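# Close the fume hood's doors gently

## Task

Close every door of the fume hood so that its front has no opening left. Closing any of the doors with a slam counts as failure, and so does the robot tipping over or finishing while leaning.

## Robot and tools

ROBOT. A LinearBot: an omnidirectional wheeled base with a vertical column about 1.7 m high. A carriage rides up and down the column (lift_m) and holds two identical six-joint arms, left and right, each ending in a two-finger gripper. The arm bases sit roughly 0.57 m + lift_m above the floor, and the carriage hangs about 0.15 m below them. A hand can reach 0.78 m from its shoulder but only about 0.38 m below the arm base. The hand is about 0.16 m long, 0.1 m wide (0.14 m open); fingertips taper to about 0.005 m thick. Parked arm joints 1-6: 0, 0.05, 0.05, 1.45, 0, 0; with both parked the robot is about 0.85 m wide and 0.65 m long.

CAMERAS. carriage_camera faces forward, tilted about 20 degrees down. left_wrist_camera and right_wrist_camera look out beyond the fingertips. Only images reveal whether the robot leans.

FRAMES. All positions are in metres. Base frame: origin on the floor below the base centre, x forward, y left, z up. left_hand and right_hand report the point between each hand's pads in this frame; quat_wxyz rotates base axes into hand axes (hand z runs along the fingers, fingers open along hand y). Readings may be off, usually showing the hand higher than it really is, especially at long reach. base_odometry is the base frame as it was at scene start, computed from wheel turns only, so slip or shoves distort it; heading in rad, left positive, -3.142 to 3.142.

TOOL move. Arguments: base, joints, speeds, min_time_s, cameras. base holds exactly one key, and it is a relative offset from where the base last measured itself: translate_m (forward +, -2 to 2 m), strafe_m (left +, -2 to 2 m) or rotate_rad (counter-clockwise +, -6.3 to 6.3 rad). joints is a single dictionary covering both arms and the lift; every value is an absolute target by name: lift_m 0 to 1 m; for each side (left_/right_) joint1_rad -2.617 to 3.054 (yaw about vertical, 0 forward, + left), joint2_rad 0 to 3.141 (shoulder: 0 upper arm back and level, 1.57 upright, 3.14 forward level), joint3_rad 0 to 3.141 (elbow, 0 folded, 3.14 straight), joint4_rad -1.57 to 1.57 (wrist pitch, + lifts fingertips), joint5_rad -1.57 to 1.57 (wrist yaw, + turns fingertips right), joint6_rad -2.094 to 2.094 (roll, + clockwise seen from forearm), gripper_m 0 to 0.093 (pad gap). speeds caps top speed for this action only: translate_m and strafe_m 0.02-0.5 m/s, rotate_rad 0.05-1.57 rad/s, lift_m 0.08-0.25 m/s. min_time_s (0.1-8 s) sets a minimum duration for arm and gripper motions; it gives straighter, gentler paths. cameras lists camera names or "all"; [] returns none. Unknown keys make a call invalid; out-of-range values get it refused, and a refusal or a stop cancels later move/wait/finished_scene calls in the same reply. An omitted joint may keep pushing toward an older target.

TOOL wait: seconds 0 to 10, plus cameras; nothing new is commanded. TOOL zoom_image: camera and region [x0, y0, x1, y1] in pixels of that camera's latest image, at most 504 x 504; the camera must have been in the newest images. TOOL finished_scene: scene = current scene number; ends the scene irreversibly, so the doors must already be shut and stay shut.

RESULTS. "move" is done or the worst status. Statuses: done (for the base, wheels turned enough even if slipping), off_target (rested short, may still push), contact_stop or time_out (target dropped, holding), not_followed / "joint command not followed" (arm targets withheld because arms would nearly touch; fix by resending one arm its current readings with joint 1 turned away, then the other in a later call), limit_stop_at_motor_heat. on_its_own lists uncommanded behaviour; "held at" is a target, not a reading. motor_effort is percent of maximum, bracket = peak in last action, fairly inaccurate; a lift effort that keeps dropping while lowering means a hand rests on something. Joint torques are in joint order, include arm weight, and joints 1-3 wrap sign beyond ±28 N m. Gripper reading below an object's width means a firm grip; on nothing it reads 0-0.002. MOTOR HOT appears at 75 °C; at 100 °C that arm goes limp for 30-60 s (OVER-TEMPERATURE FAULT).

CAUTIONS. Close doors slowly: use low speeds and generous min_time_s, and push or pull with steady, modest force so no door bangs shut. Arms have no contact stop; a blocked arm keeps pressing and snaps forward when freed. The base stops on wheel effort but ignores the arms, so a drive can bend an arm and still report done. After a contact stop, back off about 0.2 m the way you came. Never reverse under an edge until the column strikes it. Tipping risk grows with a high carriage, outstretched or loaded arms, pushing or pulling, and abrupt stops. Keep the arms from striking or pressing each other. Park arms while planning to avoid heating; the simulation keeps running while you think, holding your last command.

Each tool is called after "Request:" by a JSON object that holds its "method" and its "body", one argument or row to a line.

## Session

Request:
{"method": "move", "body": {

}}

Scene clock: 0.00 s.
Joint torques (N m): no reading
base_odometry: x=+0.000 y=+0.000 heading=+0.000
base_status: not commanded
joint_positions: lift_m=+0.300 left_joint1_rad=+0.007 left_joint2_rad=+0.033 left_joint3_rad=+0.045 left_joint4_rad=+1.465 left_joint5_rad=-0.013 left_joint6_rad=+0.036 left_gripper_m=+0.09396 right_joint1_rad=-0.015 right_joint2_rad=+0.052 right_joint3_rad=+0.032 right_joint4_rad=+1.405 right_joint5_rad=-0.031 right_joint6_rad=+0.001 right_gripper_m=+0.09396
joint_status: not commanded
motor_effort: lift_m=+30 drive_wheels=-1
left_hand: x=+0.2420 y=+0.3192 z=+1.3158 quat_wxyz=(+0.999, -0.006, +0.047, +0.022) (m; base frame)
right_hand: x=+0.2666 y=-0.3123 z=+1.3099 quat_wxyz=(+0.996, -0.014, +0.093, -0.005) (m; base frame)
pictures: carriage_camera, left_wrist_camera, right_wrist_camera
Images, in order (width x height): carriage_camera 672x504, left_wrist_camera 672x504, right_wrist_camera 672x504.

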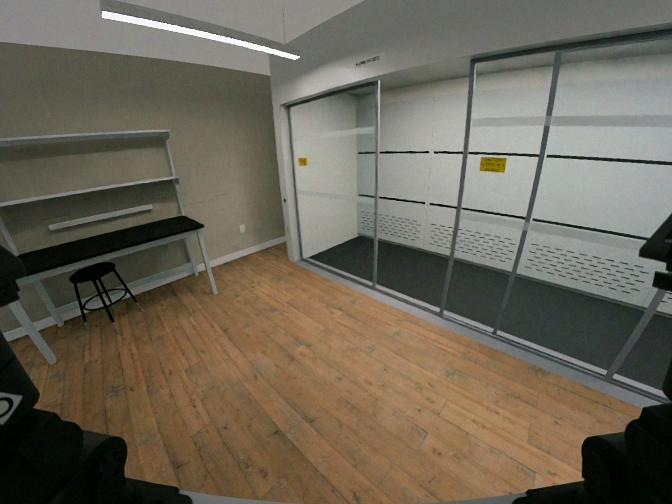

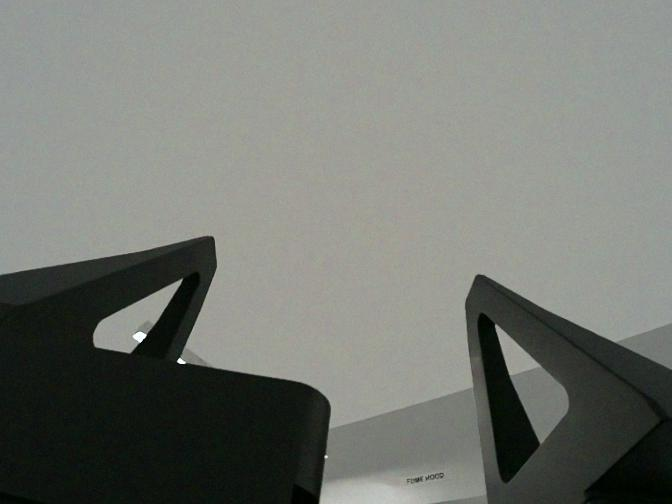

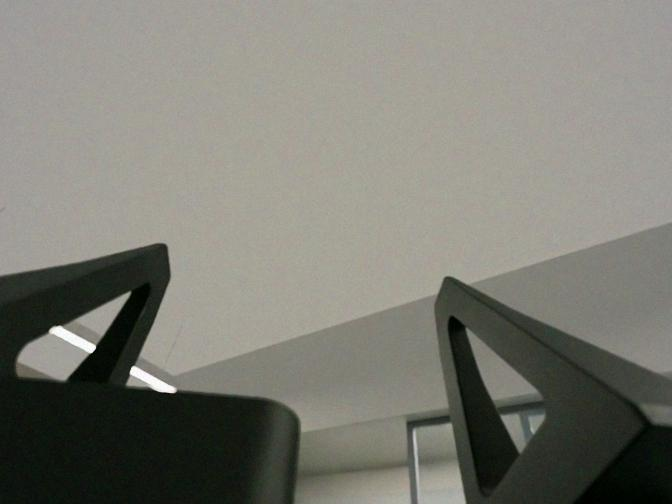

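Request:
{"method": "move", "body": {
  "base": {"rotate_rad": -0.5},
  "speeds": {"rotate_rad": 0.5},
  "cameras": ["carriage_camera"]
}}

Request:
{"method": "zoom_image", "body": {
  "camera": "carriage_camera",
  "region": [0, 0, 504, 504]
}}

Request:
{"method": "zoom_image", "body": {
  "camera": "carriage_camera",
  "region": [320, 50, 672, 450]
}}

Scene clock: 2.07 s.
Joint torques (N m): left_arm=[-0.1 3.85 6.67 -0.21 -0.09 0.02] | right_arm=[-0.23 4.05 4.59 0.02 -0.03 -0.01]
move: done
base_odometry: x=+0.000 y=+0.000 heading=-0.500
base_status: done
joint_positions: lift_m=+0.300 left_joint1_rad=+0.007 left_joint2_rad=+0.033 left_joint3_rad=+0.045 left_joint4_rad=+1.465 left_joint5_rad=-0.013 left_joint6_rad=+0.036 left_gripper_m=+0.09396 right_joint1_rad=-0.015 right_joint2_rad=+0.052 right_joint3_rad=+0.032 right_joint4_rad=+1.405 right_joint5_rad=-0.031 right_joint6_rad=+0.001 right_gripper_m=+0.09396
joint_status: not commanded
motor_effort: lift_m=+30(30) drive_wheels=+1(9)
left_hand: x=+0.2420 y=+0.3192 z=+1.3158 quat_wxyz=(+0.999, -0.006, +0.047, +0.022) (m; base frame)
right_hand: x=+0.2666 y=-0.3123 z=+1.3099 quat_wxyz=(+0.996, -0.014, +0.093, -0.005) (m; base frame)
pictures: carriage_camera
Images, in order (width x height): carriage_camera 672x504.

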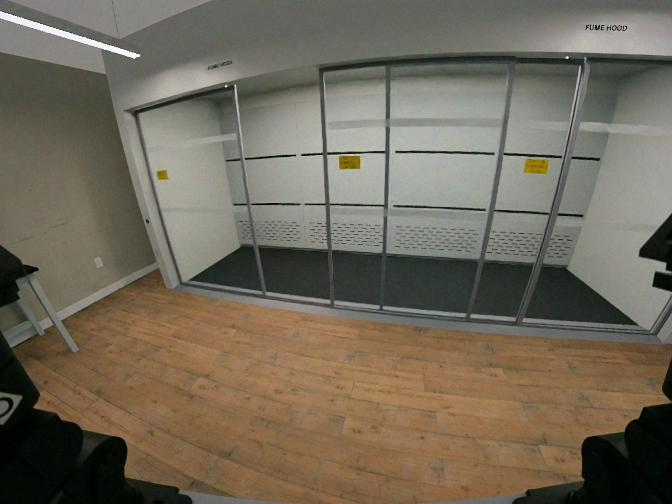

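Scaled by 1.000.

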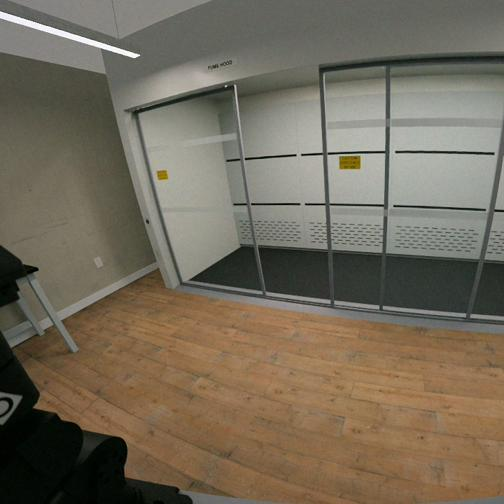

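Scaled by 1.260 from the camera's 672x504 image, which has a finer 960x720 frame.

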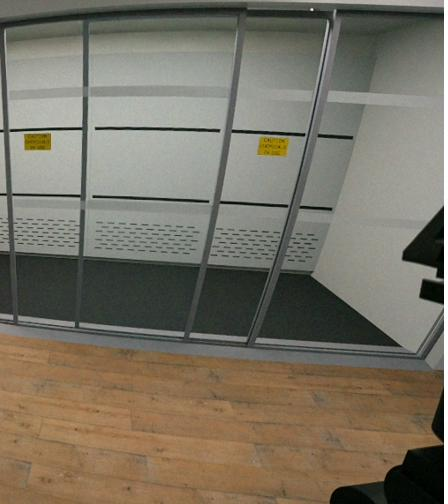

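Request:
{"method": "move", "body": {
  "base": {"rotate_rad": -0.2},
  "speeds": {"rotate_rad": 0.5},
  "cameras": ["carriage_camera"]
}}

Request:
{"method": "zoom_image", "body": {
  "camera": "carriage_camera",
  "region": [40, 40, 360, 360]
}}

Request:
{"method": "zoom_image", "body": {
  "camera": "carriage_camera",
  "region": [340, 30, 660, 350]
}}

Scene clock: 3.67 s.
Joint torques (N m): left_arm=[0.09 3.99 6.68 -0.15 -0.06 0.04] | right_arm=[-0.21 3.86 4.75 0 -0.07 -0.01]
move: done
base_odometry: x=+0.000 y=+0.000 heading=-0.699
base_status: done
joint_positions: lift_m=+0.300 left_joint1_rad=+0.007 left_joint2_rad=+0.033 left_joint3_rad=+0.045 left_joint4_rad=+1.465 left_joint5_rad=-0.013 left_joint6_rad=+0.036 left_gripper_m=+0.09396 right_joint1_rad=-0.015 right_joint2_rad=+0.052 right_joint3_rad=+0.032 right_joint4_rad=+1.405 right_joint5_rad=-0.031 right_joint6_rad=+0.001 right_gripper_m=+0.09396
joint_status: not commanded
motor_effort: lift_m=+30(30) drive_wheels=+2(9)
left_hand: x=+0.2420 y=+0.3192 z=+1.3158 quat_wxyz=(+0.999, -0.006, +0.047, +0.022) (m; base frame)
right_hand: x=+0.2666 y=-0.3123 z=+1.3099 quat_wxyz=(+0.996, -0.014, +0.093, -0.005) (m; base frame)
pictures: carriage_camera
Images, in order (width x height): carriage_camera 672x504.

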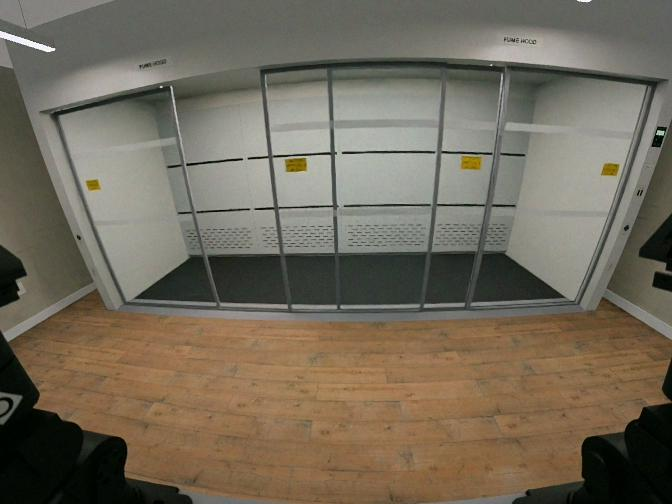

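Scaled by 1.575 from the camera's 672x504 image, which has a finer 960x720 frame.

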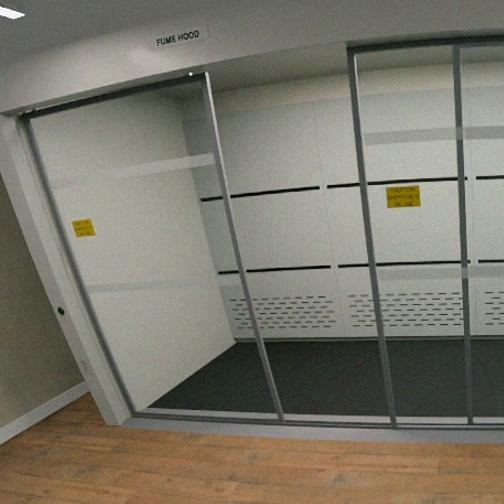

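Scaled by 1.575 from the camera's 672x504 image, which has a finer 960x720 frame.

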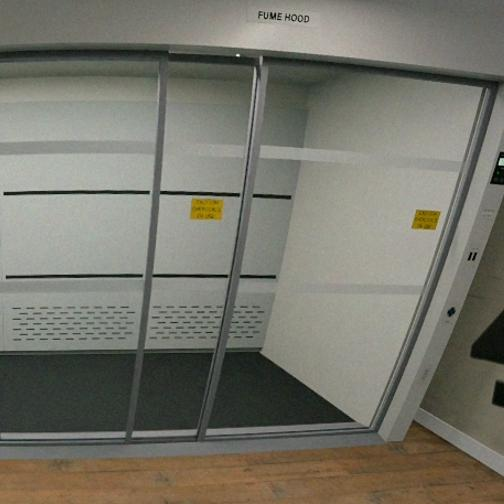

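Request:
{"method": "move", "body": {
  "base": {"translate_m": 0.8},
  "speeds": {"translate_m": 0.35},
  "cameras": ["carriage_camera"]
}}

Request:
{"method": "zoom_image", "body": {
  "camera": "carriage_camera",
  "region": [40, 40, 360, 360]
}}

Request:
{"method": "zoom_image", "body": {
  "camera": "carriage_camera",
  "region": [340, 30, 660, 350]
}}

Request:
{"method": "zoom_image", "body": {
  "camera": "carriage_camera",
  "region": [200, 240, 360, 400]
}}

Request:
{"method": "zoom_image", "body": {
  "camera": "carriage_camera",
  "region": [360, 240, 520, 400]
}}

Scene clock: 8.67 s.
Joint torques (N m): left_arm=[0.02 3.88 6.71 -0.11 -0.03 -0.01] | right_arm=[-0.28 4.05 4.71 0.04 -0.03 0.01]
move: done
base_odometry: x=+0.612 y=-0.516 heading=-0.700
base_status: done
joint_positions: lift_m=+0.300 left_joint1_rad=+0.007 left_joint2_rad=+0.033 left_joint3_rad=+0.045 left_joint4_rad=+1.465 left_joint5_rad=-0.013 left_joint6_rad=+0.036 left_gripper_m=+0.09396 right_joint1_rad=-0.015 right_joint2_rad=+0.052 right_joint3_rad=+0.032 right_joint4_rad=+1.405 right_joint5_rad=-0.031 right_joint6_rad=+0.001 right_gripper_m=+0.09396
joint_status: not commanded
motor_effort: lift_m=+30(30) drive_wheels=-4(14)
left_hand: x=+0.2420 y=+0.3192 z=+1.3158 quat_wxyz=(+0.999, -0.006, +0.047, +0.022) (m; base frame)
right_hand: x=+0.2666 y=-0.3123 z=+1.3099 quat_wxyz=(+0.996, -0.014, +0.093, -0.005) (m; base frame)
pictures: carriage_camera
Images, in order (width x height): carriage_camera 672x504.

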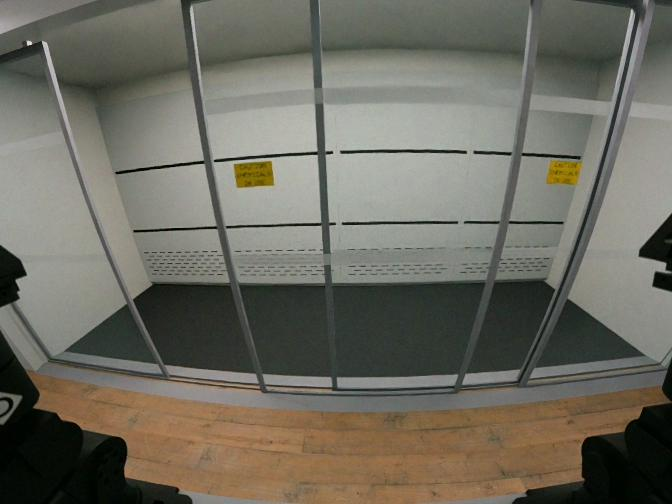

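Scaled by 1.575 from the camera's 672x504 image, which has a finer 960x720 frame.

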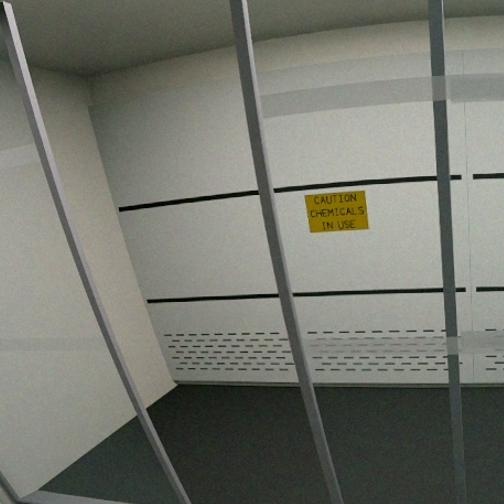

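Scaled by 1.575 from the camera's 672x504 image, which has a finer 960x720 frame.

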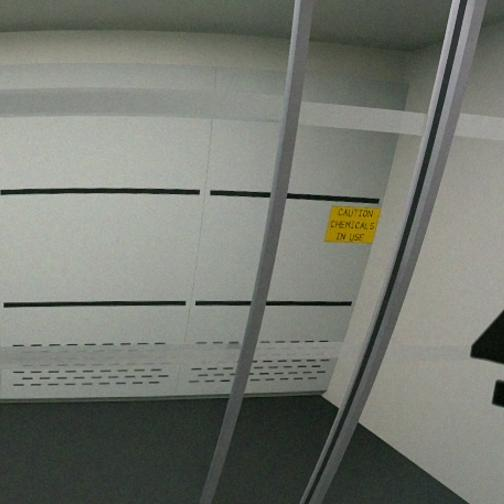

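Scaled by 3.150 from the camera's 672x504 image, which has a finer 960x720 frame.

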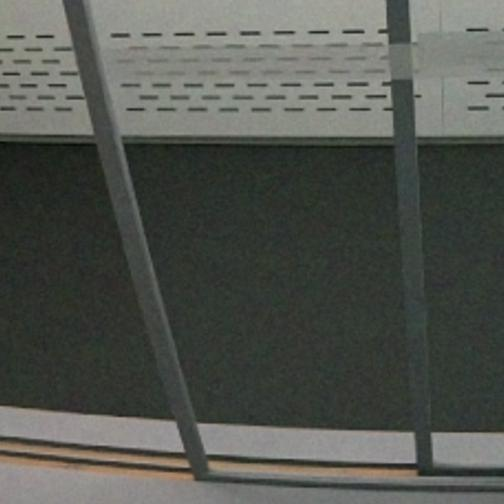

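Scaled by 3.150 from the camera's 672x504 image, which has a finer 960x720 frame.

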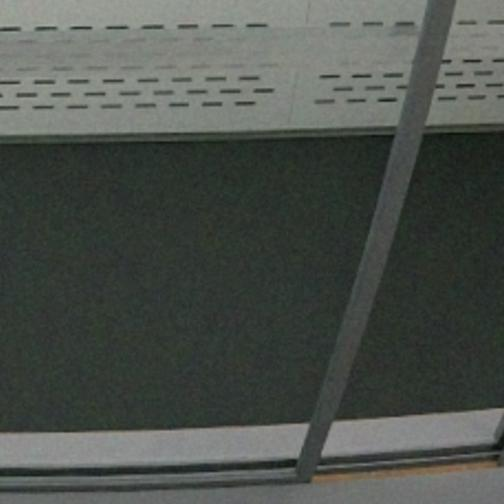

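Request:
{"method": "move", "body": {
  "base": {"strafe_m": -0.45},
  "joints": {"lift_m": 0.1, "right_joint1_rad": 0, "right_joint2_rad": 1.7, "right_joint3_rad": 1.7, "right_joint4_rad": 0, "right_joint5_rad": 0, "right_joint6_rad": 0, "right_gripper_m": 0},
  "speeds": {"strafe_m": 0.3},
  "min_time_s": 3
}}

Scene clock: 12.90 s.
Joint torques (N m): left_arm=[-0.08 3.81 6.69 -0.11 -0.04 0.09] | right_arm=[0.31 -9.24 7.98 1.85 0.09 -0.02]
move: done
base_odometry: x=+0.322 y=-0.860 heading=-0.700
base_status: done
joint_positions: lift_m=+0.100 left_joint1_rad=+0.007 left_joint2_rad=+0.033 left_joint3_rad=+0.045 left_joint4_rad=+1.465 left_joint5_rad=-0.013 left_joint6_rad=+0.036 left_gripper_m=+0.09396 right_joint1_rad=-0.006 right_joint2_rad=+1.688 right_joint3_rad=+1.675 right_joint4_rad=+0.019 right_joint5_rad=-0.013 right_joint6_rad=+0.001 right_gripper_m=+0.00056
joint_status: all done
motor_effort: lift_m=+29(30) drive_wheels=-1(9)
left_hand: x=+0.2421 y=+0.3192 z=+1.1158 quat_wxyz=(+0.999, -0.006, +0.047, +0.022) (m; base frame)
right_hand: x=+0.7611 y=-0.3181 z=+1.1203 quat_wxyz=(+0.709, -0.002, +0.705, +0.003) (m; base frame)
pictures: carriage_camera, left_wrist_camera, right_wrist_camera
Images, in order (width x height): carriage_camera 672x504, left_wrist_camera 672x504, right_wrist_camera 672x504.

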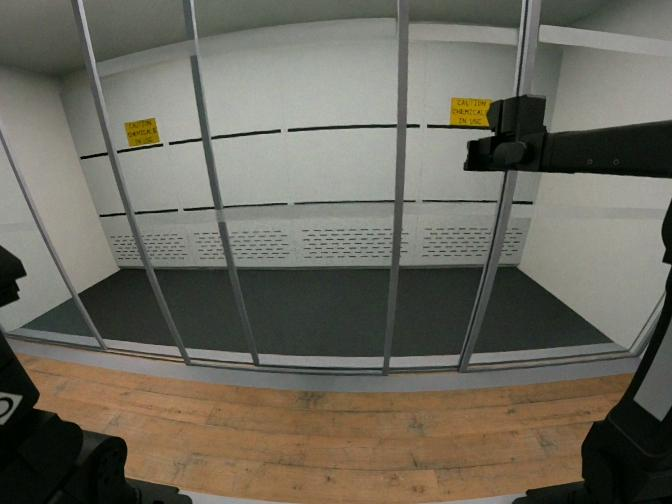

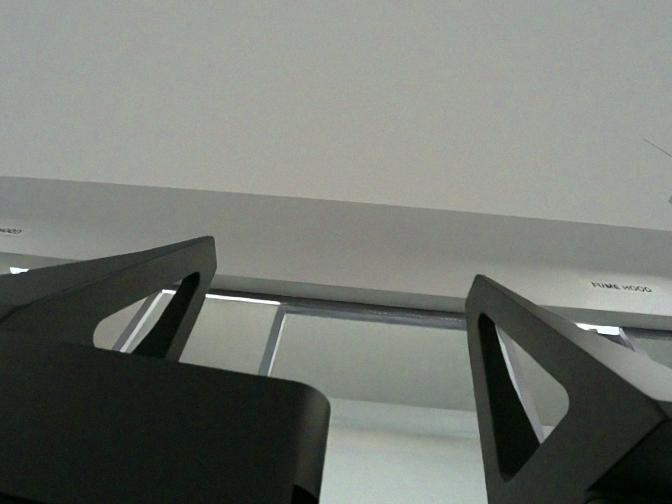

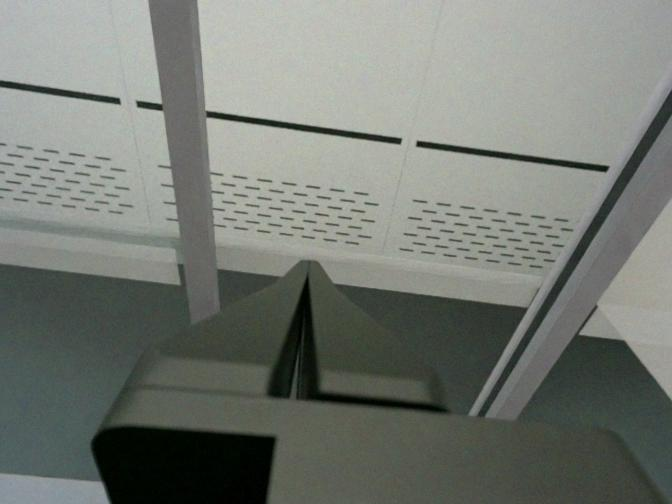

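Request:
{"method": "move", "body": {
  "base": {"rotate_rad": -0.04},
  "cameras": []
}}

Request:
{"method": "move", "body": {
  "base": {"translate_m": 0.3},
  "speeds": {"translate_m": 0.15},
  "cameras": ["carriage_camera", "right_wrist_camera"]
}}

Scene clock: 14.07 s.
Joint torques (N m): left_arm=[-0.23 3.84 6.54 -0.17 0.02 0] | right_arm=[0.13 -9.33 7.71 1.84 0.04 -0.05]
move: done
base_odometry: x=+0.322 y=-0.860 heading=-0.739
base_status: done
joint_positions: lift_m=+0.100 left_joint1_rad=+0.007 left_joint2_rad=+0.033 left_joint3_rad=+0.045 left_joint4_rad=+1.465 left_joint5_rad=-0.013 left_joint6_rad=+0.036 left_gripper_m=+0.09396 right_joint1_rad=-0.002 right_joint2_rad=+1.689 right_joint3_rad=+1.676 right_joint4_rad=+0.016 right_joint5_rad=-0.010 right_joint6_rad=+0.001 right_gripper_m=+0.00055
joint_status: not commanded
motor_effort: lift_m=+29(29) drive_wheels=-4(6)
left_hand: x=+0.2421 y=+0.3192 z=+1.1158 quat_wxyz=(+0.999, -0.006, +0.047, +0.022) (m; base frame)
right_hand: x=+0.7614 y=-0.3165 z=+1.1191 quat_wxyz=(+0.708, -0.002, +0.706, +0.003) (m; base frame)
pictures: none
No camera images: "cameras" was empty.

Scene clock: 17.03 s.
Joint torques (N m): left_arm=[-0.21 3.97 6.76 -0.2 -0.1 -0.02] | right_arm=[0.14 -4.01 7.73 2.96 0.06 -0.01]
move: done
base_odometry: x=+0.543 y=-1.063 heading=-0.740
base_status: done
joint_positions: lift_m=+0.100 left_joint1_rad=+0.007 left_joint2_rad=+0.033 left_joint3_rad=+0.045 left_joint4_rad=+1.465 left_joint5_rad=-0.013 left_joint6_rad=+0.036 left_gripper_m=+0.09396 right_joint1_rad=-0.002 right_joint2_rad=+1.640 right_joint3_rad=+1.677 right_joint4_rad=-0.094 right_joint5_rad=-0.009 right_joint6_rad=+0.001 right_gripper_m=+0.00055
joint_status: not commanded
motor_effort: lift_m=+29(29) drive_wheels=+4(11)
left_hand: x=+0.2420 y=+0.3192 z=+1.1158 quat_wxyz=(+0.999, -0.006, +0.047, +0.022) (m; base frame)
right_hand: x=+0.7451 y=-0.3165 z=+1.1179 quat_wxyz=(+0.687, -0.002, +0.727, +0.003) (m; base frame)
pictures: carriage_camera, right_wrist_camera
Images, in order (width x height): carriage_camera 672x504, right_wrist_camera 672x504.

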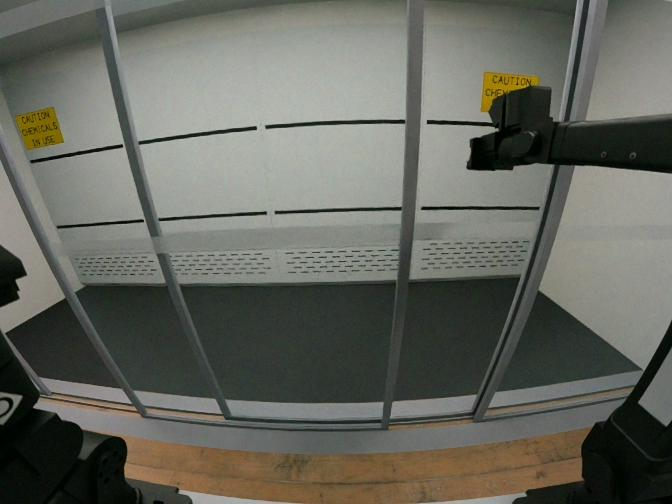

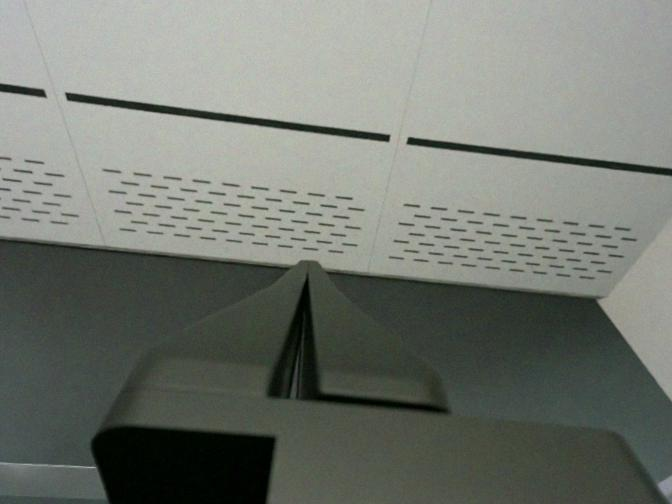

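Request:
{"method": "move", "body": {
  "base": {"translate_m": -0.033},
  "speeds": {"translate_m": 0.08},
  "cameras": []
}}

Request:
{"method": "move", "body": {
  "base": {"strafe_m": 0.12},
  "speeds": {"strafe_m": 0.06}
}}

Request:
{"method": "zoom_image", "body": {
  "camera": "carriage_camera",
  "region": [360, 80, 600, 260]
}}

Scene clock: 19.07 s.
Joint torques (N m): left_arm=[-0.14 3.93 6.57 -0.14 -0.03 0.02] | right_arm=[0.05 -9.69 7.58 2.06 0.05 0.01]
move: done
base_odometry: x=+0.519 y=-1.040 heading=-0.740
base_status: done
joint_positions: lift_m=+0.100 left_joint1_rad=+0.007 left_joint2_rad=+0.033 left_joint3_rad=+0.045 left_joint4_rad=+1.465 left_joint5_rad=-0.013 left_joint6_rad=+0.036 left_gripper_m=+0.09396 right_joint1_rad=-0.002 right_joint2_rad=+1.692 right_joint3_rad=+1.680 right_joint4_rad=-0.010 right_joint5_rad=-0.009 right_joint6_rad=+0.001 right_gripper_m=+0.00055
joint_status: not commanded
motor_effort: lift_m=+29(29) drive_wheels=+0(9)
left_hand: x=+0.2421 y=+0.3192 z=+1.1158 quat_wxyz=(+0.999, -0.006, +0.047, +0.022) (m; base frame)
right_hand: x=+0.7621 y=-0.3166 z=+1.1134 quat_wxyz=(+0.699, -0.002, +0.715, +0.003) (m; base frame)
pictures: none
No camera images: "cameras" was empty.

Scene clock: 21.67 s.
Joint torques (N m): left_arm=[-0.29 3.74 6.49 -0.12 0.03 0.07] | right_arm=[-0.14 -9.59 7.53 2.07 0.03 -0.02]
move: done
base_odometry: x=+0.600 y=-0.952 heading=-0.740
base_status: done
joint_positions: lift_m=+0.100 left_joint1_rad=+0.007 left_joint2_rad=+0.033 left_joint3_rad=+0.045 left_joint4_rad=+1.465 left_joint5_rad=-0.013 left_joint6_rad=+0.036 left_gripper_m=+0.09396 right_joint1_rad=-0.001 right_joint2_rad=+1.692 right_joint3_rad=+1.680 right_joint4_rad=-0.009 right_joint5_rad=-0.008 right_joint6_rad=+0.001 right_gripper_m=+0.00055
joint_status: not commanded
motor_effort: lift_m=+29(29) drive_wheels=-1(8)
left_hand: x=+0.2421 y=+0.3192 z=+1.1158 quat_wxyz=(+0.999, -0.006, +0.047, +0.022) (m; base frame)
right_hand: x=+0.7621 y=-0.3161 z=+1.1135 quat_wxyz=(+0.700, -0.002, +0.715, +0.003) (m; base frame)
pictures: carriage_camera, left_wrist_camera, right_wrist_camera
Images, in order (width x height): carriage_camera 672x504, left_wrist_camera 672x504, right_wrist_camera 672x504.

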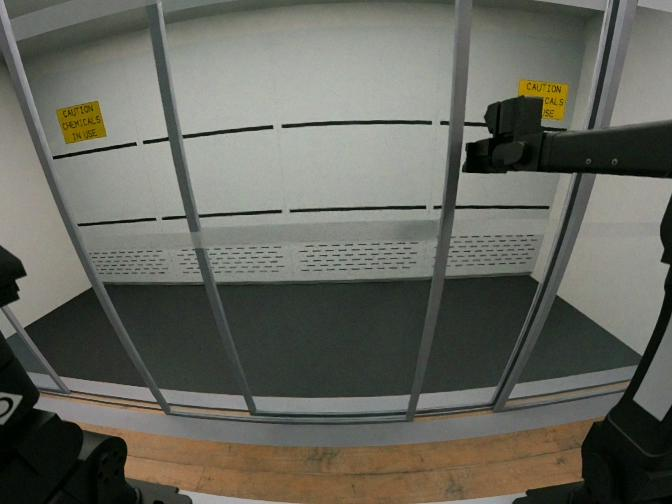

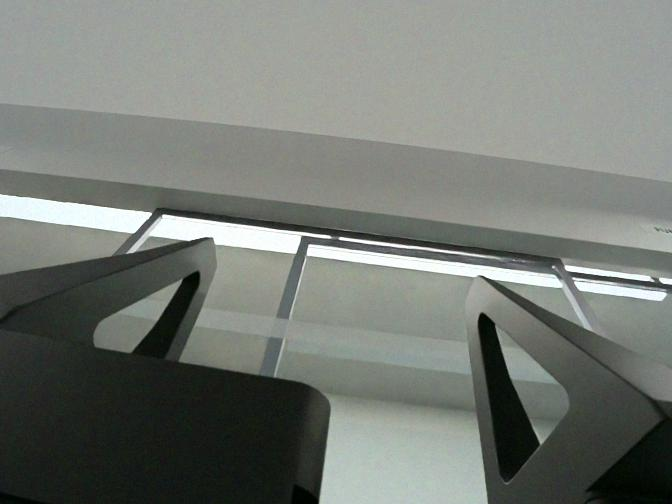

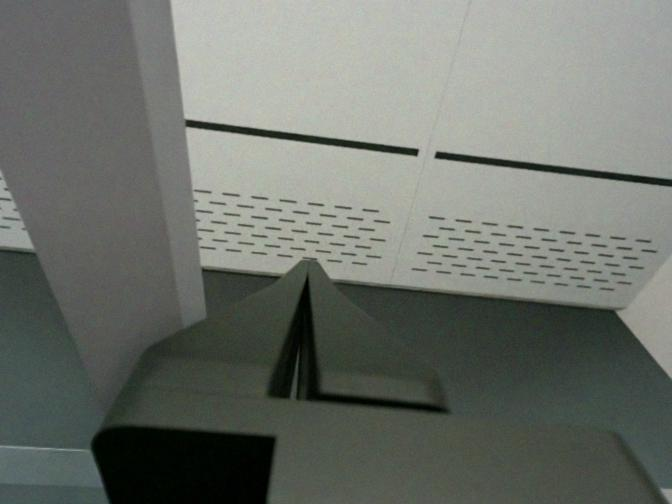

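Scaled by 2.100 from the camera's 672x504 image, which has a finer 960x720 frame.

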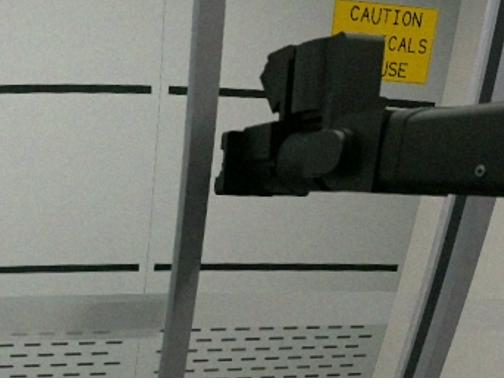

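Request:
{"method": "move", "body": {
  "base": {"strafe_m": 0.09},
  "speeds": {"strafe_m": 0.05},
  "cameras": ["carriage_camera", "right_wrist_camera"]
}}

Scene clock: 24.07 s.
Joint torques (N m): left_arm=[-0.24 3.89 6.72 -0.14 -0.02 0.07] | right_arm=[5.79 -9.68 7.56 2.09 -1.95 -0.06]
move: done
base_odometry: x=+0.661 y=-0.886 heading=-0.741
base_status: done
joint_positions: lift_m=+0.100 left_joint1_rad=+0.007 left_joint2_rad=+0.033 left_joint3_rad=+0.045 left_joint4_rad=+1.465 left_joint5_rad=-0.013 left_joint6_rad=+0.036 left_gripper_m=+0.09396 right_joint1_rad=-0.062 right_joint2_rad=+1.692 right_joint3_rad=+1.680 right_joint4_rad=-0.008 right_joint5_rad=+0.190 right_joint6_rad=+0.008 right_gripper_m=+0.00053
joint_status: not commanded
motor_effort: lift_m=+29(29) drive_wheels=+1(8)
left_hand: x=+0.2421 y=+0.3192 z=+1.1158 quat_wxyz=(+0.999, -0.006, +0.047, +0.022) (m; base frame)
right_hand: x=+0.7560 y=-0.3825 z=+1.1138 quat_wxyz=(+0.695, +0.091, +0.708, -0.087) (m; base frame)
pictures: carriage_camera, right_wrist_camera
Images, in order (width x height): carriage_camera 672x504, right_wrist_camera 672x504.

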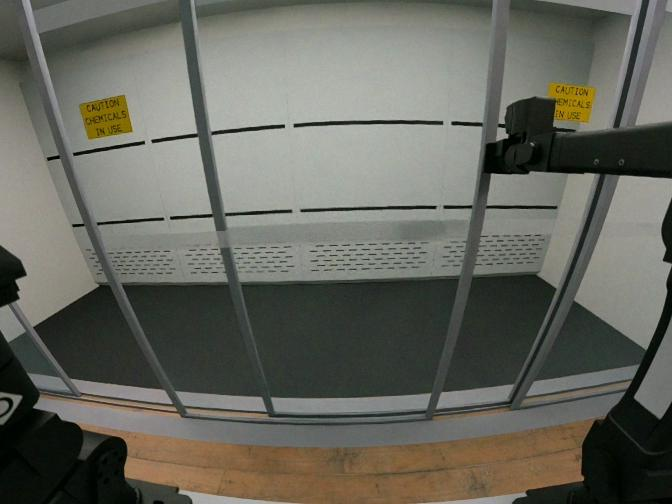

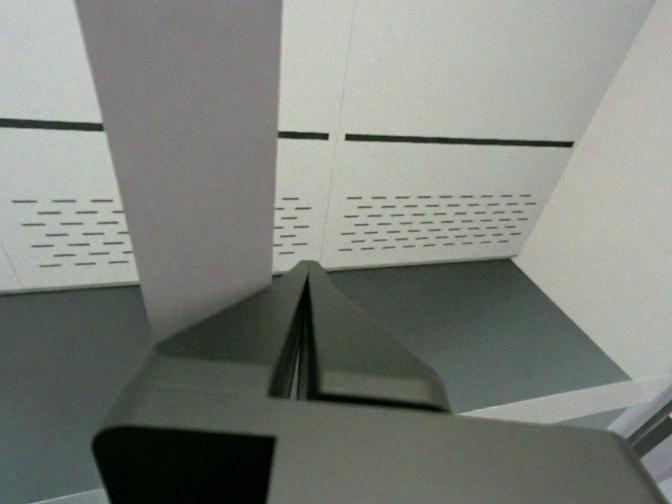

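Request:
{"method": "move", "body": {
  "joints": {"right_joint5_rad": -0.3},
  "min_time_s": 3,
  "cameras": ["carriage_camera"]
}}

Request:
{"method": "move", "body": {
  "base": {"strafe_m": 0.05},
  "speeds": {"strafe_m": 0.03},
  "cameras": ["carriage_camera", "right_wrist_camera"]
}}

Scene clock: 27.77 s.
Joint torques (N m): left_arm=[0.03 3.93 6.57 -0.11 -0.03 0] | right_arm=[10.03 -9.62 7.49 2.13 -3.54 -0.13]
move: off_target
base_odometry: x=+0.661 y=-0.886 heading=-0.741
base_status: not commanded
joint_positions: lift_m=+0.100 left_joint1_rad=+0.007 left_joint2_rad=+0.033 left_joint3_rad=+0.045 left_joint4_rad=+1.465 left_joint5_rad=-0.013 left_joint6_rad=+0.036 left_gripper_m=+0.09396 right_joint1_rad=-0.101 right_joint2_rad=+1.692 right_joint3_rad=+1.680 right_joint4_rad=-0.010 right_joint5_rad=+0.038 right_joint6_rad=+0.011 right_gripper_m=+0.00053
joint_status: right_joint5_rad off_target (ended at +0.038, target -0.300)
motor_effort: lift_m=+29(29) drive_wheels=+3(3)
left_hand: x=+0.2421 y=+0.3192 z=+1.1158 quat_wxyz=(+0.999, -0.006, +0.047, +0.022) (m; base frame)
right_hand: x=+0.7586 y=-0.3781 z=+1.1133 quat_wxyz=(+0.698, +0.053, +0.713, -0.045) (m; base frame)
pictures: carriage_camera
Images, in order (width x height): carriage_camera 672x504.

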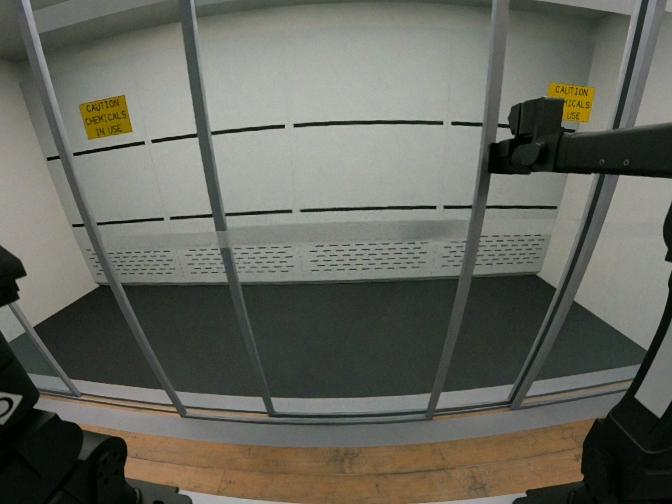

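Scene clock: 30.13 s.
Joint torques (N m): left_arm=[0.08 3.64 6.48 -0.1 -0.1 0.01] | right_arm=[14.48 -9.7 7.28 2.08 -4.78 -0.13]
move: done
base_odometry: x=+0.694 y=-0.849 heading=-0.741
base_status: done
joint_positions: lift_m=+0.100 left_joint1_rad=+0.007 left_joint2_rad=+0.033 left_joint3_rad=+0.045 left_joint4_rad=+1.465 left_joint5_rad=-0.013 left_joint6_rad=+0.036 left_gripper_m=+0.09396 right_joint1_rad=-0.145 right_joint2_rad=+1.692 right_joint3_rad=+1.680 right_joint4_rad=-0.007 right_joint5_rad=+0.161 right_joint6_rad=+0.012 right_gripper_m=+0.00052
joint_status: not commanded
motor_effort: lift_m=+29(29) drive_wheels=+5(14)
left_hand: x=+0.2421 y=+0.3192 z=+1.1158 quat_wxyz=(+0.999, -0.006, +0.047, +0.022) (m; base frame)
right_hand: x=+0.7501 y=-0.4224 z=+1.1144 quat_wxyz=(+0.693, +0.112, +0.704, -0.104) (m; base frame)
pictures: carriage_camera, right_wrist_camera
Images, in order (width x height): carriage_camera 672x504, right_wrist_camera 672x504.

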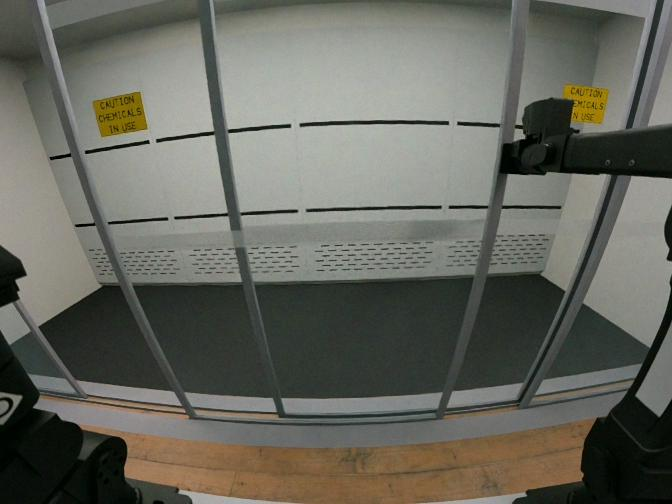

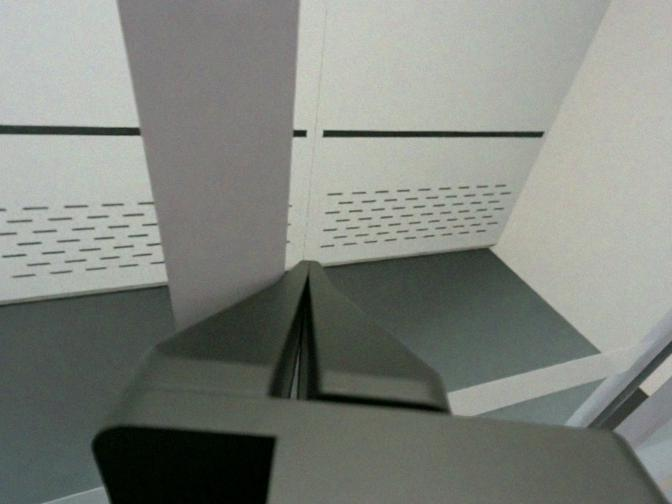

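Request:
{"method": "move", "body": {
  "joints": {"right_joint5_rad": -0.5},
  "min_time_s": 3,
  "cameras": []
}}

Request:
{"method": "move", "body": {
  "base": {"strafe_m": 0.05},
  "speeds": {"strafe_m": 0.03},
  "cameras": ["carriage_camera", "right_wrist_camera"]
}}

Scene clock: 33.67 s.
Joint torques (N m): left_arm=[-0.13 3.86 6.71 -0.13 -0.03 -0.01] | right_arm=[15.08 -9.68 7.57 2.07 -5.42 -0.1]
move: off_target
base_odometry: x=+0.694 y=-0.849 heading=-0.741
base_status: not commanded
joint_positions: lift_m=+0.100 left_joint1_rad=+0.007 left_joint2_rad=+0.033 left_joint3_rad=+0.045 left_joint4_rad=+1.465 left_joint5_rad=-0.013 left_joint6_rad=+0.036 left_gripper_m=+0.09396 right_joint1_rad=-0.152 right_joint2_rad=+1.692 right_joint3_rad=+1.680 right_joint4_rad=-0.008 right_joint5_rad=+0.134 right_joint6_rad=+0.012 right_gripper_m=+0.00052
joint_status: right_joint5_rad off_target (ended at +0.134, target -0.500)
motor_effort: lift_m=+29(29) drive_wheels=+5(5)
left_hand: x=+0.2421 y=+0.3192 z=+1.1158 quat_wxyz=(+0.999, -0.006, +0.047, +0.022) (m; base frame)
right_hand: x=+0.7508 y=-0.4215 z=+1.1141 quat_wxyz=(+0.694, +0.105, +0.706, -0.096) (m; base frame)
pictures: none
No camera images: "cameras" was empty.

Scene clock: 36.20 s.
Joint torques (N m): left_arm=[-0.06 3.92 6.6 -0.11 -0.04 0.04] | right_arm=[16.42 -8.17 7.6 2.44 -5.36 -0.13]
move: done
base_odometry: x=+0.728 y=-0.812 heading=-0.742
base_status: done
joint_positions: lift_m=+0.100 left_joint1_rad=+0.008 left_joint2_rad=+0.033 left_joint3_rad=+0.045 left_joint4_rad=+1.465 left_joint5_rad=-0.013 left_joint6_rad=+0.036 left_gripper_m=+0.09396 right_joint1_rad=-0.166 right_joint2_rad=+1.678 right_joint3_rad=+1.680 right_joint4_rad=-0.038 right_joint5_rad=+0.038 right_joint6_rad=+0.010 right_gripper_m=+0.00051
joint_status: not commanded
on_its_own: right_joint5_rad moved -0.096 toward your old target -0.500
motor_effort: lift_m=+29(29) drive_wheels=+5(13)
left_hand: x=+0.2421 y=+0.3192 z=+1.1158 quat_wxyz=(+0.999, -0.006, +0.047, +0.022) (m; base frame)
right_hand: x=+0.7490 y=-0.4121 z=+1.1136 quat_wxyz=(+0.691, +0.076, +0.716, -0.067) (m; base frame)
pictures: carriage_camera, right_wrist_camera
Images, in order (width x height): carriage_camera 672x504, right_wrist_camera 672x504.

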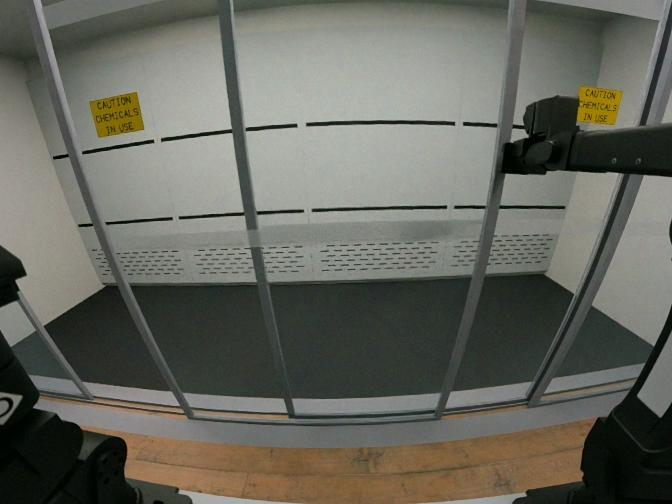

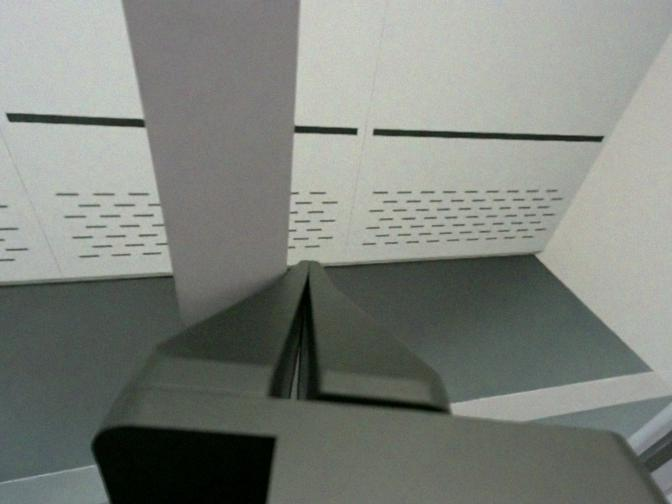

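Request:
{"method": "move", "body": {
  "base": {"translate_m": -0.01},
  "cameras": []
}}

Request:
{"method": "move", "body": {
  "base": {"strafe_m": 0.2},
  "speeds": {"strafe_m": 0.05},
  "cameras": ["carriage_camera", "right_wrist_camera"]
}}

Scene clock: 37.93 s.
Joint torques (N m): left_arm=[-0.13 3.84 6.56 -0.13 -0.01 0.02] | right_arm=[16.34 -9.92 7.49 2 -4.84 -0.1]
move: done
base_odometry: x=+0.721 y=-0.806 heading=-0.742
base_status: done
joint_positions: lift_m=+0.100 left_joint1_rad=+0.008 left_joint2_rad=+0.033 left_joint3_rad=+0.045 left_joint4_rad=+1.465 left_joint5_rad=-0.013 left_joint6_rad=+0.036 left_gripper_m=+0.09396 right_joint1_rad=-0.166 right_joint2_rad=+1.693 right_joint3_rad=+1.680 right_joint4_rad=-0.003 right_joint5_rad=-0.030 right_joint6_rad=+0.006 right_gripper_m=+0.00051
joint_status: not commanded
on_its_own: right_joint5_rad moved -0.068 toward your old target -0.500
motor_effort: lift_m=+29(29) drive_wheels=+5(9)
left_hand: x=+0.2421 y=+0.3192 z=+1.1158 quat_wxyz=(+0.999, -0.006, +0.047, +0.022) (m; base frame)
right_hand: x=+0.7558 y=-0.4015 z=+1.1144 quat_wxyz=(+0.700, +0.051, +0.711, -0.045) (m; base frame)
pictures: none
No camera images: "cameras" was empty.

Scene clock: 42.70 s.
Joint torques (N m): left_arm=[-0.14 3.82 6.8 -0.18 -0.05 0.04] | right_arm=[16.43 -8.8 7.49 2.31 -4.52 -0.06]
move: done
base_odometry: x=+0.856 y=-0.658 heading=-0.743
base_status: done
joint_positions: lift_m=+0.100 left_joint1_rad=+0.008 left_joint2_rad=+0.033 left_joint3_rad=+0.045 left_joint4_rad=+1.465 left_joint5_rad=-0.013 left_joint6_rad=+0.036 left_gripper_m=+0.09396 right_joint1_rad=-0.166 right_joint2_rad=+1.683 right_joint3_rad=+1.680 right_joint4_rad=-0.030 right_joint5_rad=-0.068 right_joint6_rad=+0.005 right_gripper_m=+0.00052
joint_status: not commanded
on_its_own: right_joint5_rad moved -0.038 toward your old target -0.500
motor_effort: lift_m=+29(29) drive_wheels=+3(13)
left_hand: x=+0.2421 y=+0.3192 z=+1.1158 quat_wxyz=(+0.999, -0.006, +0.047, +0.022) (m; base frame)
right_hand: x=+0.7532 y=-0.3944 z=+1.1131 quat_wxyz=(+0.695, +0.038, +0.718, -0.031) (m; base frame)
pictures: carriage_camera, right_wrist_camera
Images, in order (width x height): carriage_camera 672x504, right_wrist_camera 672x504.

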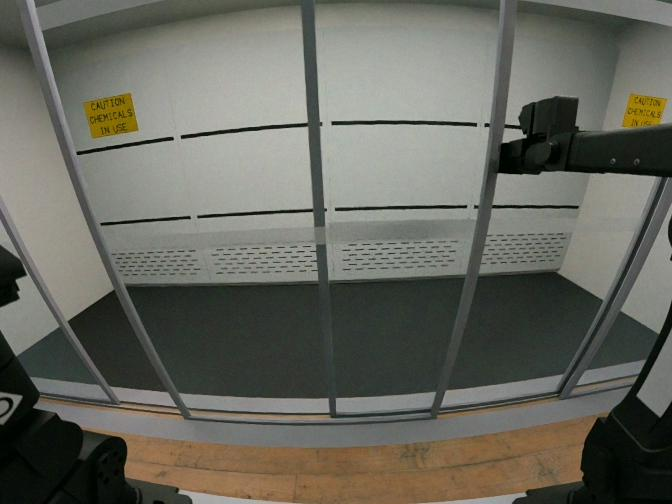

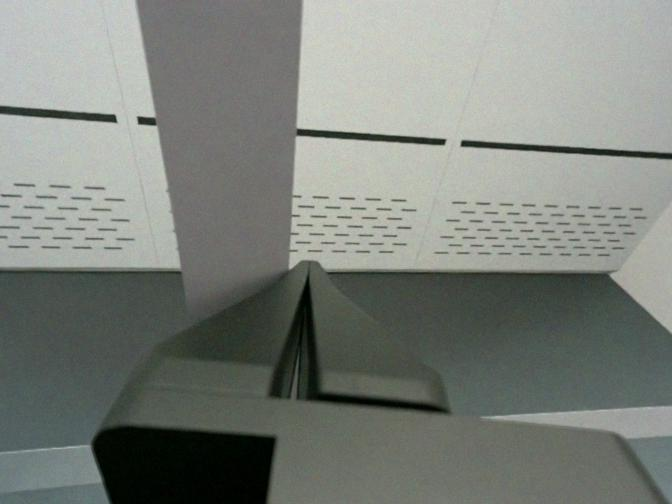

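Request:
{"method": "move", "body": {
  "base": {"translate_m": -0.008},
  "cameras": []
}}

Request:
{"method": "move", "body": {
  "base": {"strafe_m": 0.22},
  "speeds": {"strafe_m": 0.05}
}}

Request:
{"method": "zoom_image", "body": {
  "camera": "carriage_camera",
  "region": [60, 250, 360, 450]
}}

Scene clock: 43.53 s.
Joint torques (N m): left_arm=[-0.46 3.99 6.58 -0.09 -0.04 0.02] | right_arm=[16.2 -10.32 7.51 1.99 -4.4 -0.07]
move: done
base_odometry: x=+0.850 y=-0.653 heading=-0.743
base_status: done
joint_positions: lift_m=+0.100 left_joint1_rad=+0.008 left_joint2_rad=+0.033 left_joint3_rad=+0.045 left_joint4_rad=+1.465 left_joint5_rad=-0.013 left_joint6_rad=+0.036 left_gripper_m=+0.09396 right_joint1_rad=-0.163 right_joint2_rad=+1.696 right_joint3_rad=+1.680 right_joint4_rad=+0.000 right_joint5_rad=-0.078 right_joint6_rad=+0.005 right_gripper_m=+0.00052
joint_status: not commanded
motor_effort: lift_m=+29(29) drive_wheels=+4(13)
left_hand: x=+0.2421 y=+0.3192 z=+1.1158 quat_wxyz=(+0.999, -0.006, +0.047, +0.022) (m; base frame)
right_hand: x=+0.7578 y=-0.3917 z=+1.1138 quat_wxyz=(+0.701, +0.032, +0.712, -0.028) (m; base frame)
pictures: none
No camera images: "cameras" was empty.

Scene clock: 48.70 s.
Joint torques (N m): left_arm=[0.03 3.95 6.76 -0.13 0.01 -0.02] | right_arm=[16.27 -8.36 7.56 2.37 -5.04 -0.02]
move: done
base_odometry: x=+0.999 y=-0.491 heading=-0.744
base_status: done
joint_positions: lift_m=+0.100 left_joint1_rad=+0.007 left_joint2_rad=+0.033 left_joint3_rad=+0.045 left_joint4_rad=+1.465 left_joint5_rad=-0.013 left_joint6_rad=+0.036 left_gripper_m=+0.09396 right_joint1_rad=-0.163 right_joint2_rad=+1.679 right_joint3_rad=+1.680 right_joint4_rad=-0.039 right_joint5_rad=-0.013 right_joint6_rad=+0.004 right_gripper_m=+0.00051
joint_status: not commanded
motor_effort: lift_m=+29(29) drive_wheels=+3(12)
left_hand: x=+0.2421 y=+0.3192 z=+1.1158 quat_wxyz=(+0.999, -0.006, +0.047, +0.022) (m; base frame)
right_hand: x=+0.7510 y=-0.4022 z=+1.1129 quat_wxyz=(+0.692, +0.056, +0.718, -0.050) (m; base frame)
pictures: carriage_camera, left_wrist_camera, right_wrist_camera
Images, in order (width x height): carriage_camera 672x504, left_wrist_camera 672x504, right_wrist_camera 672x504.

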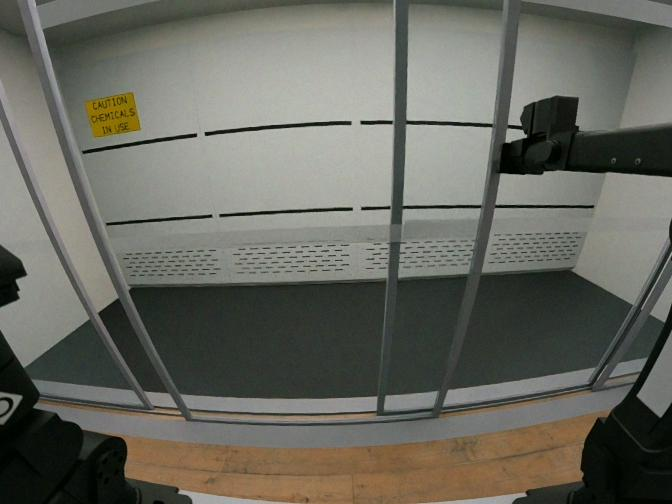

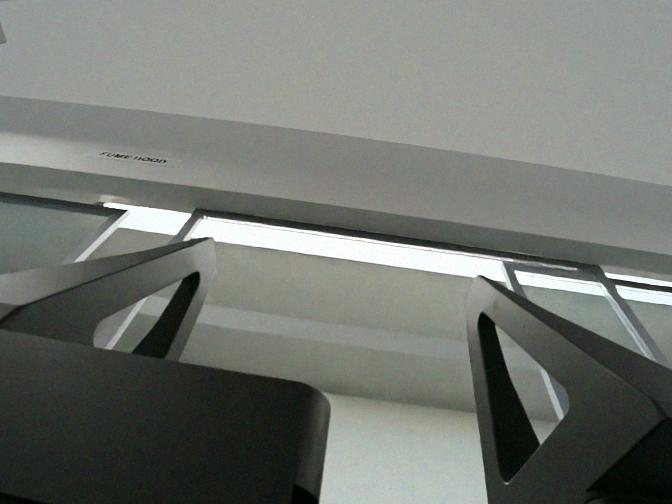

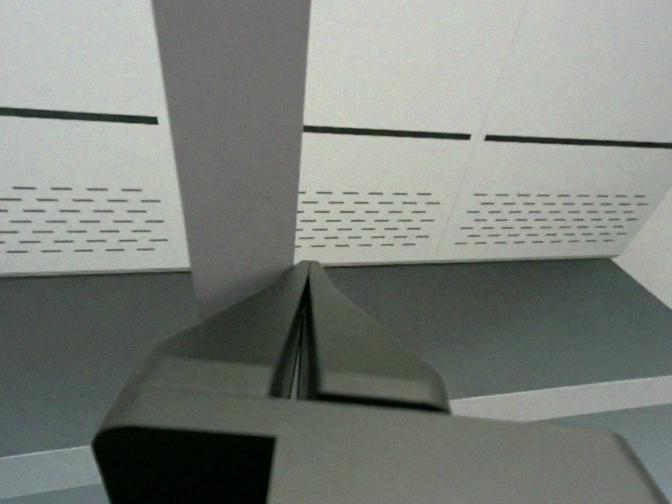

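Scaled by 1.680 from the camera's 672x504 image, which has a finer 960x720 frame.

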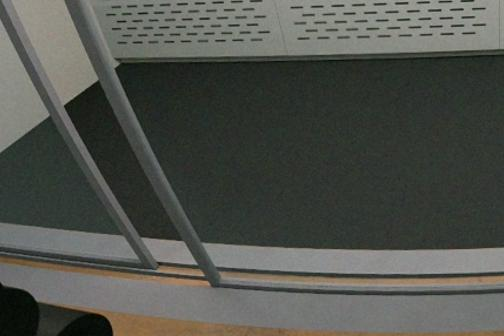

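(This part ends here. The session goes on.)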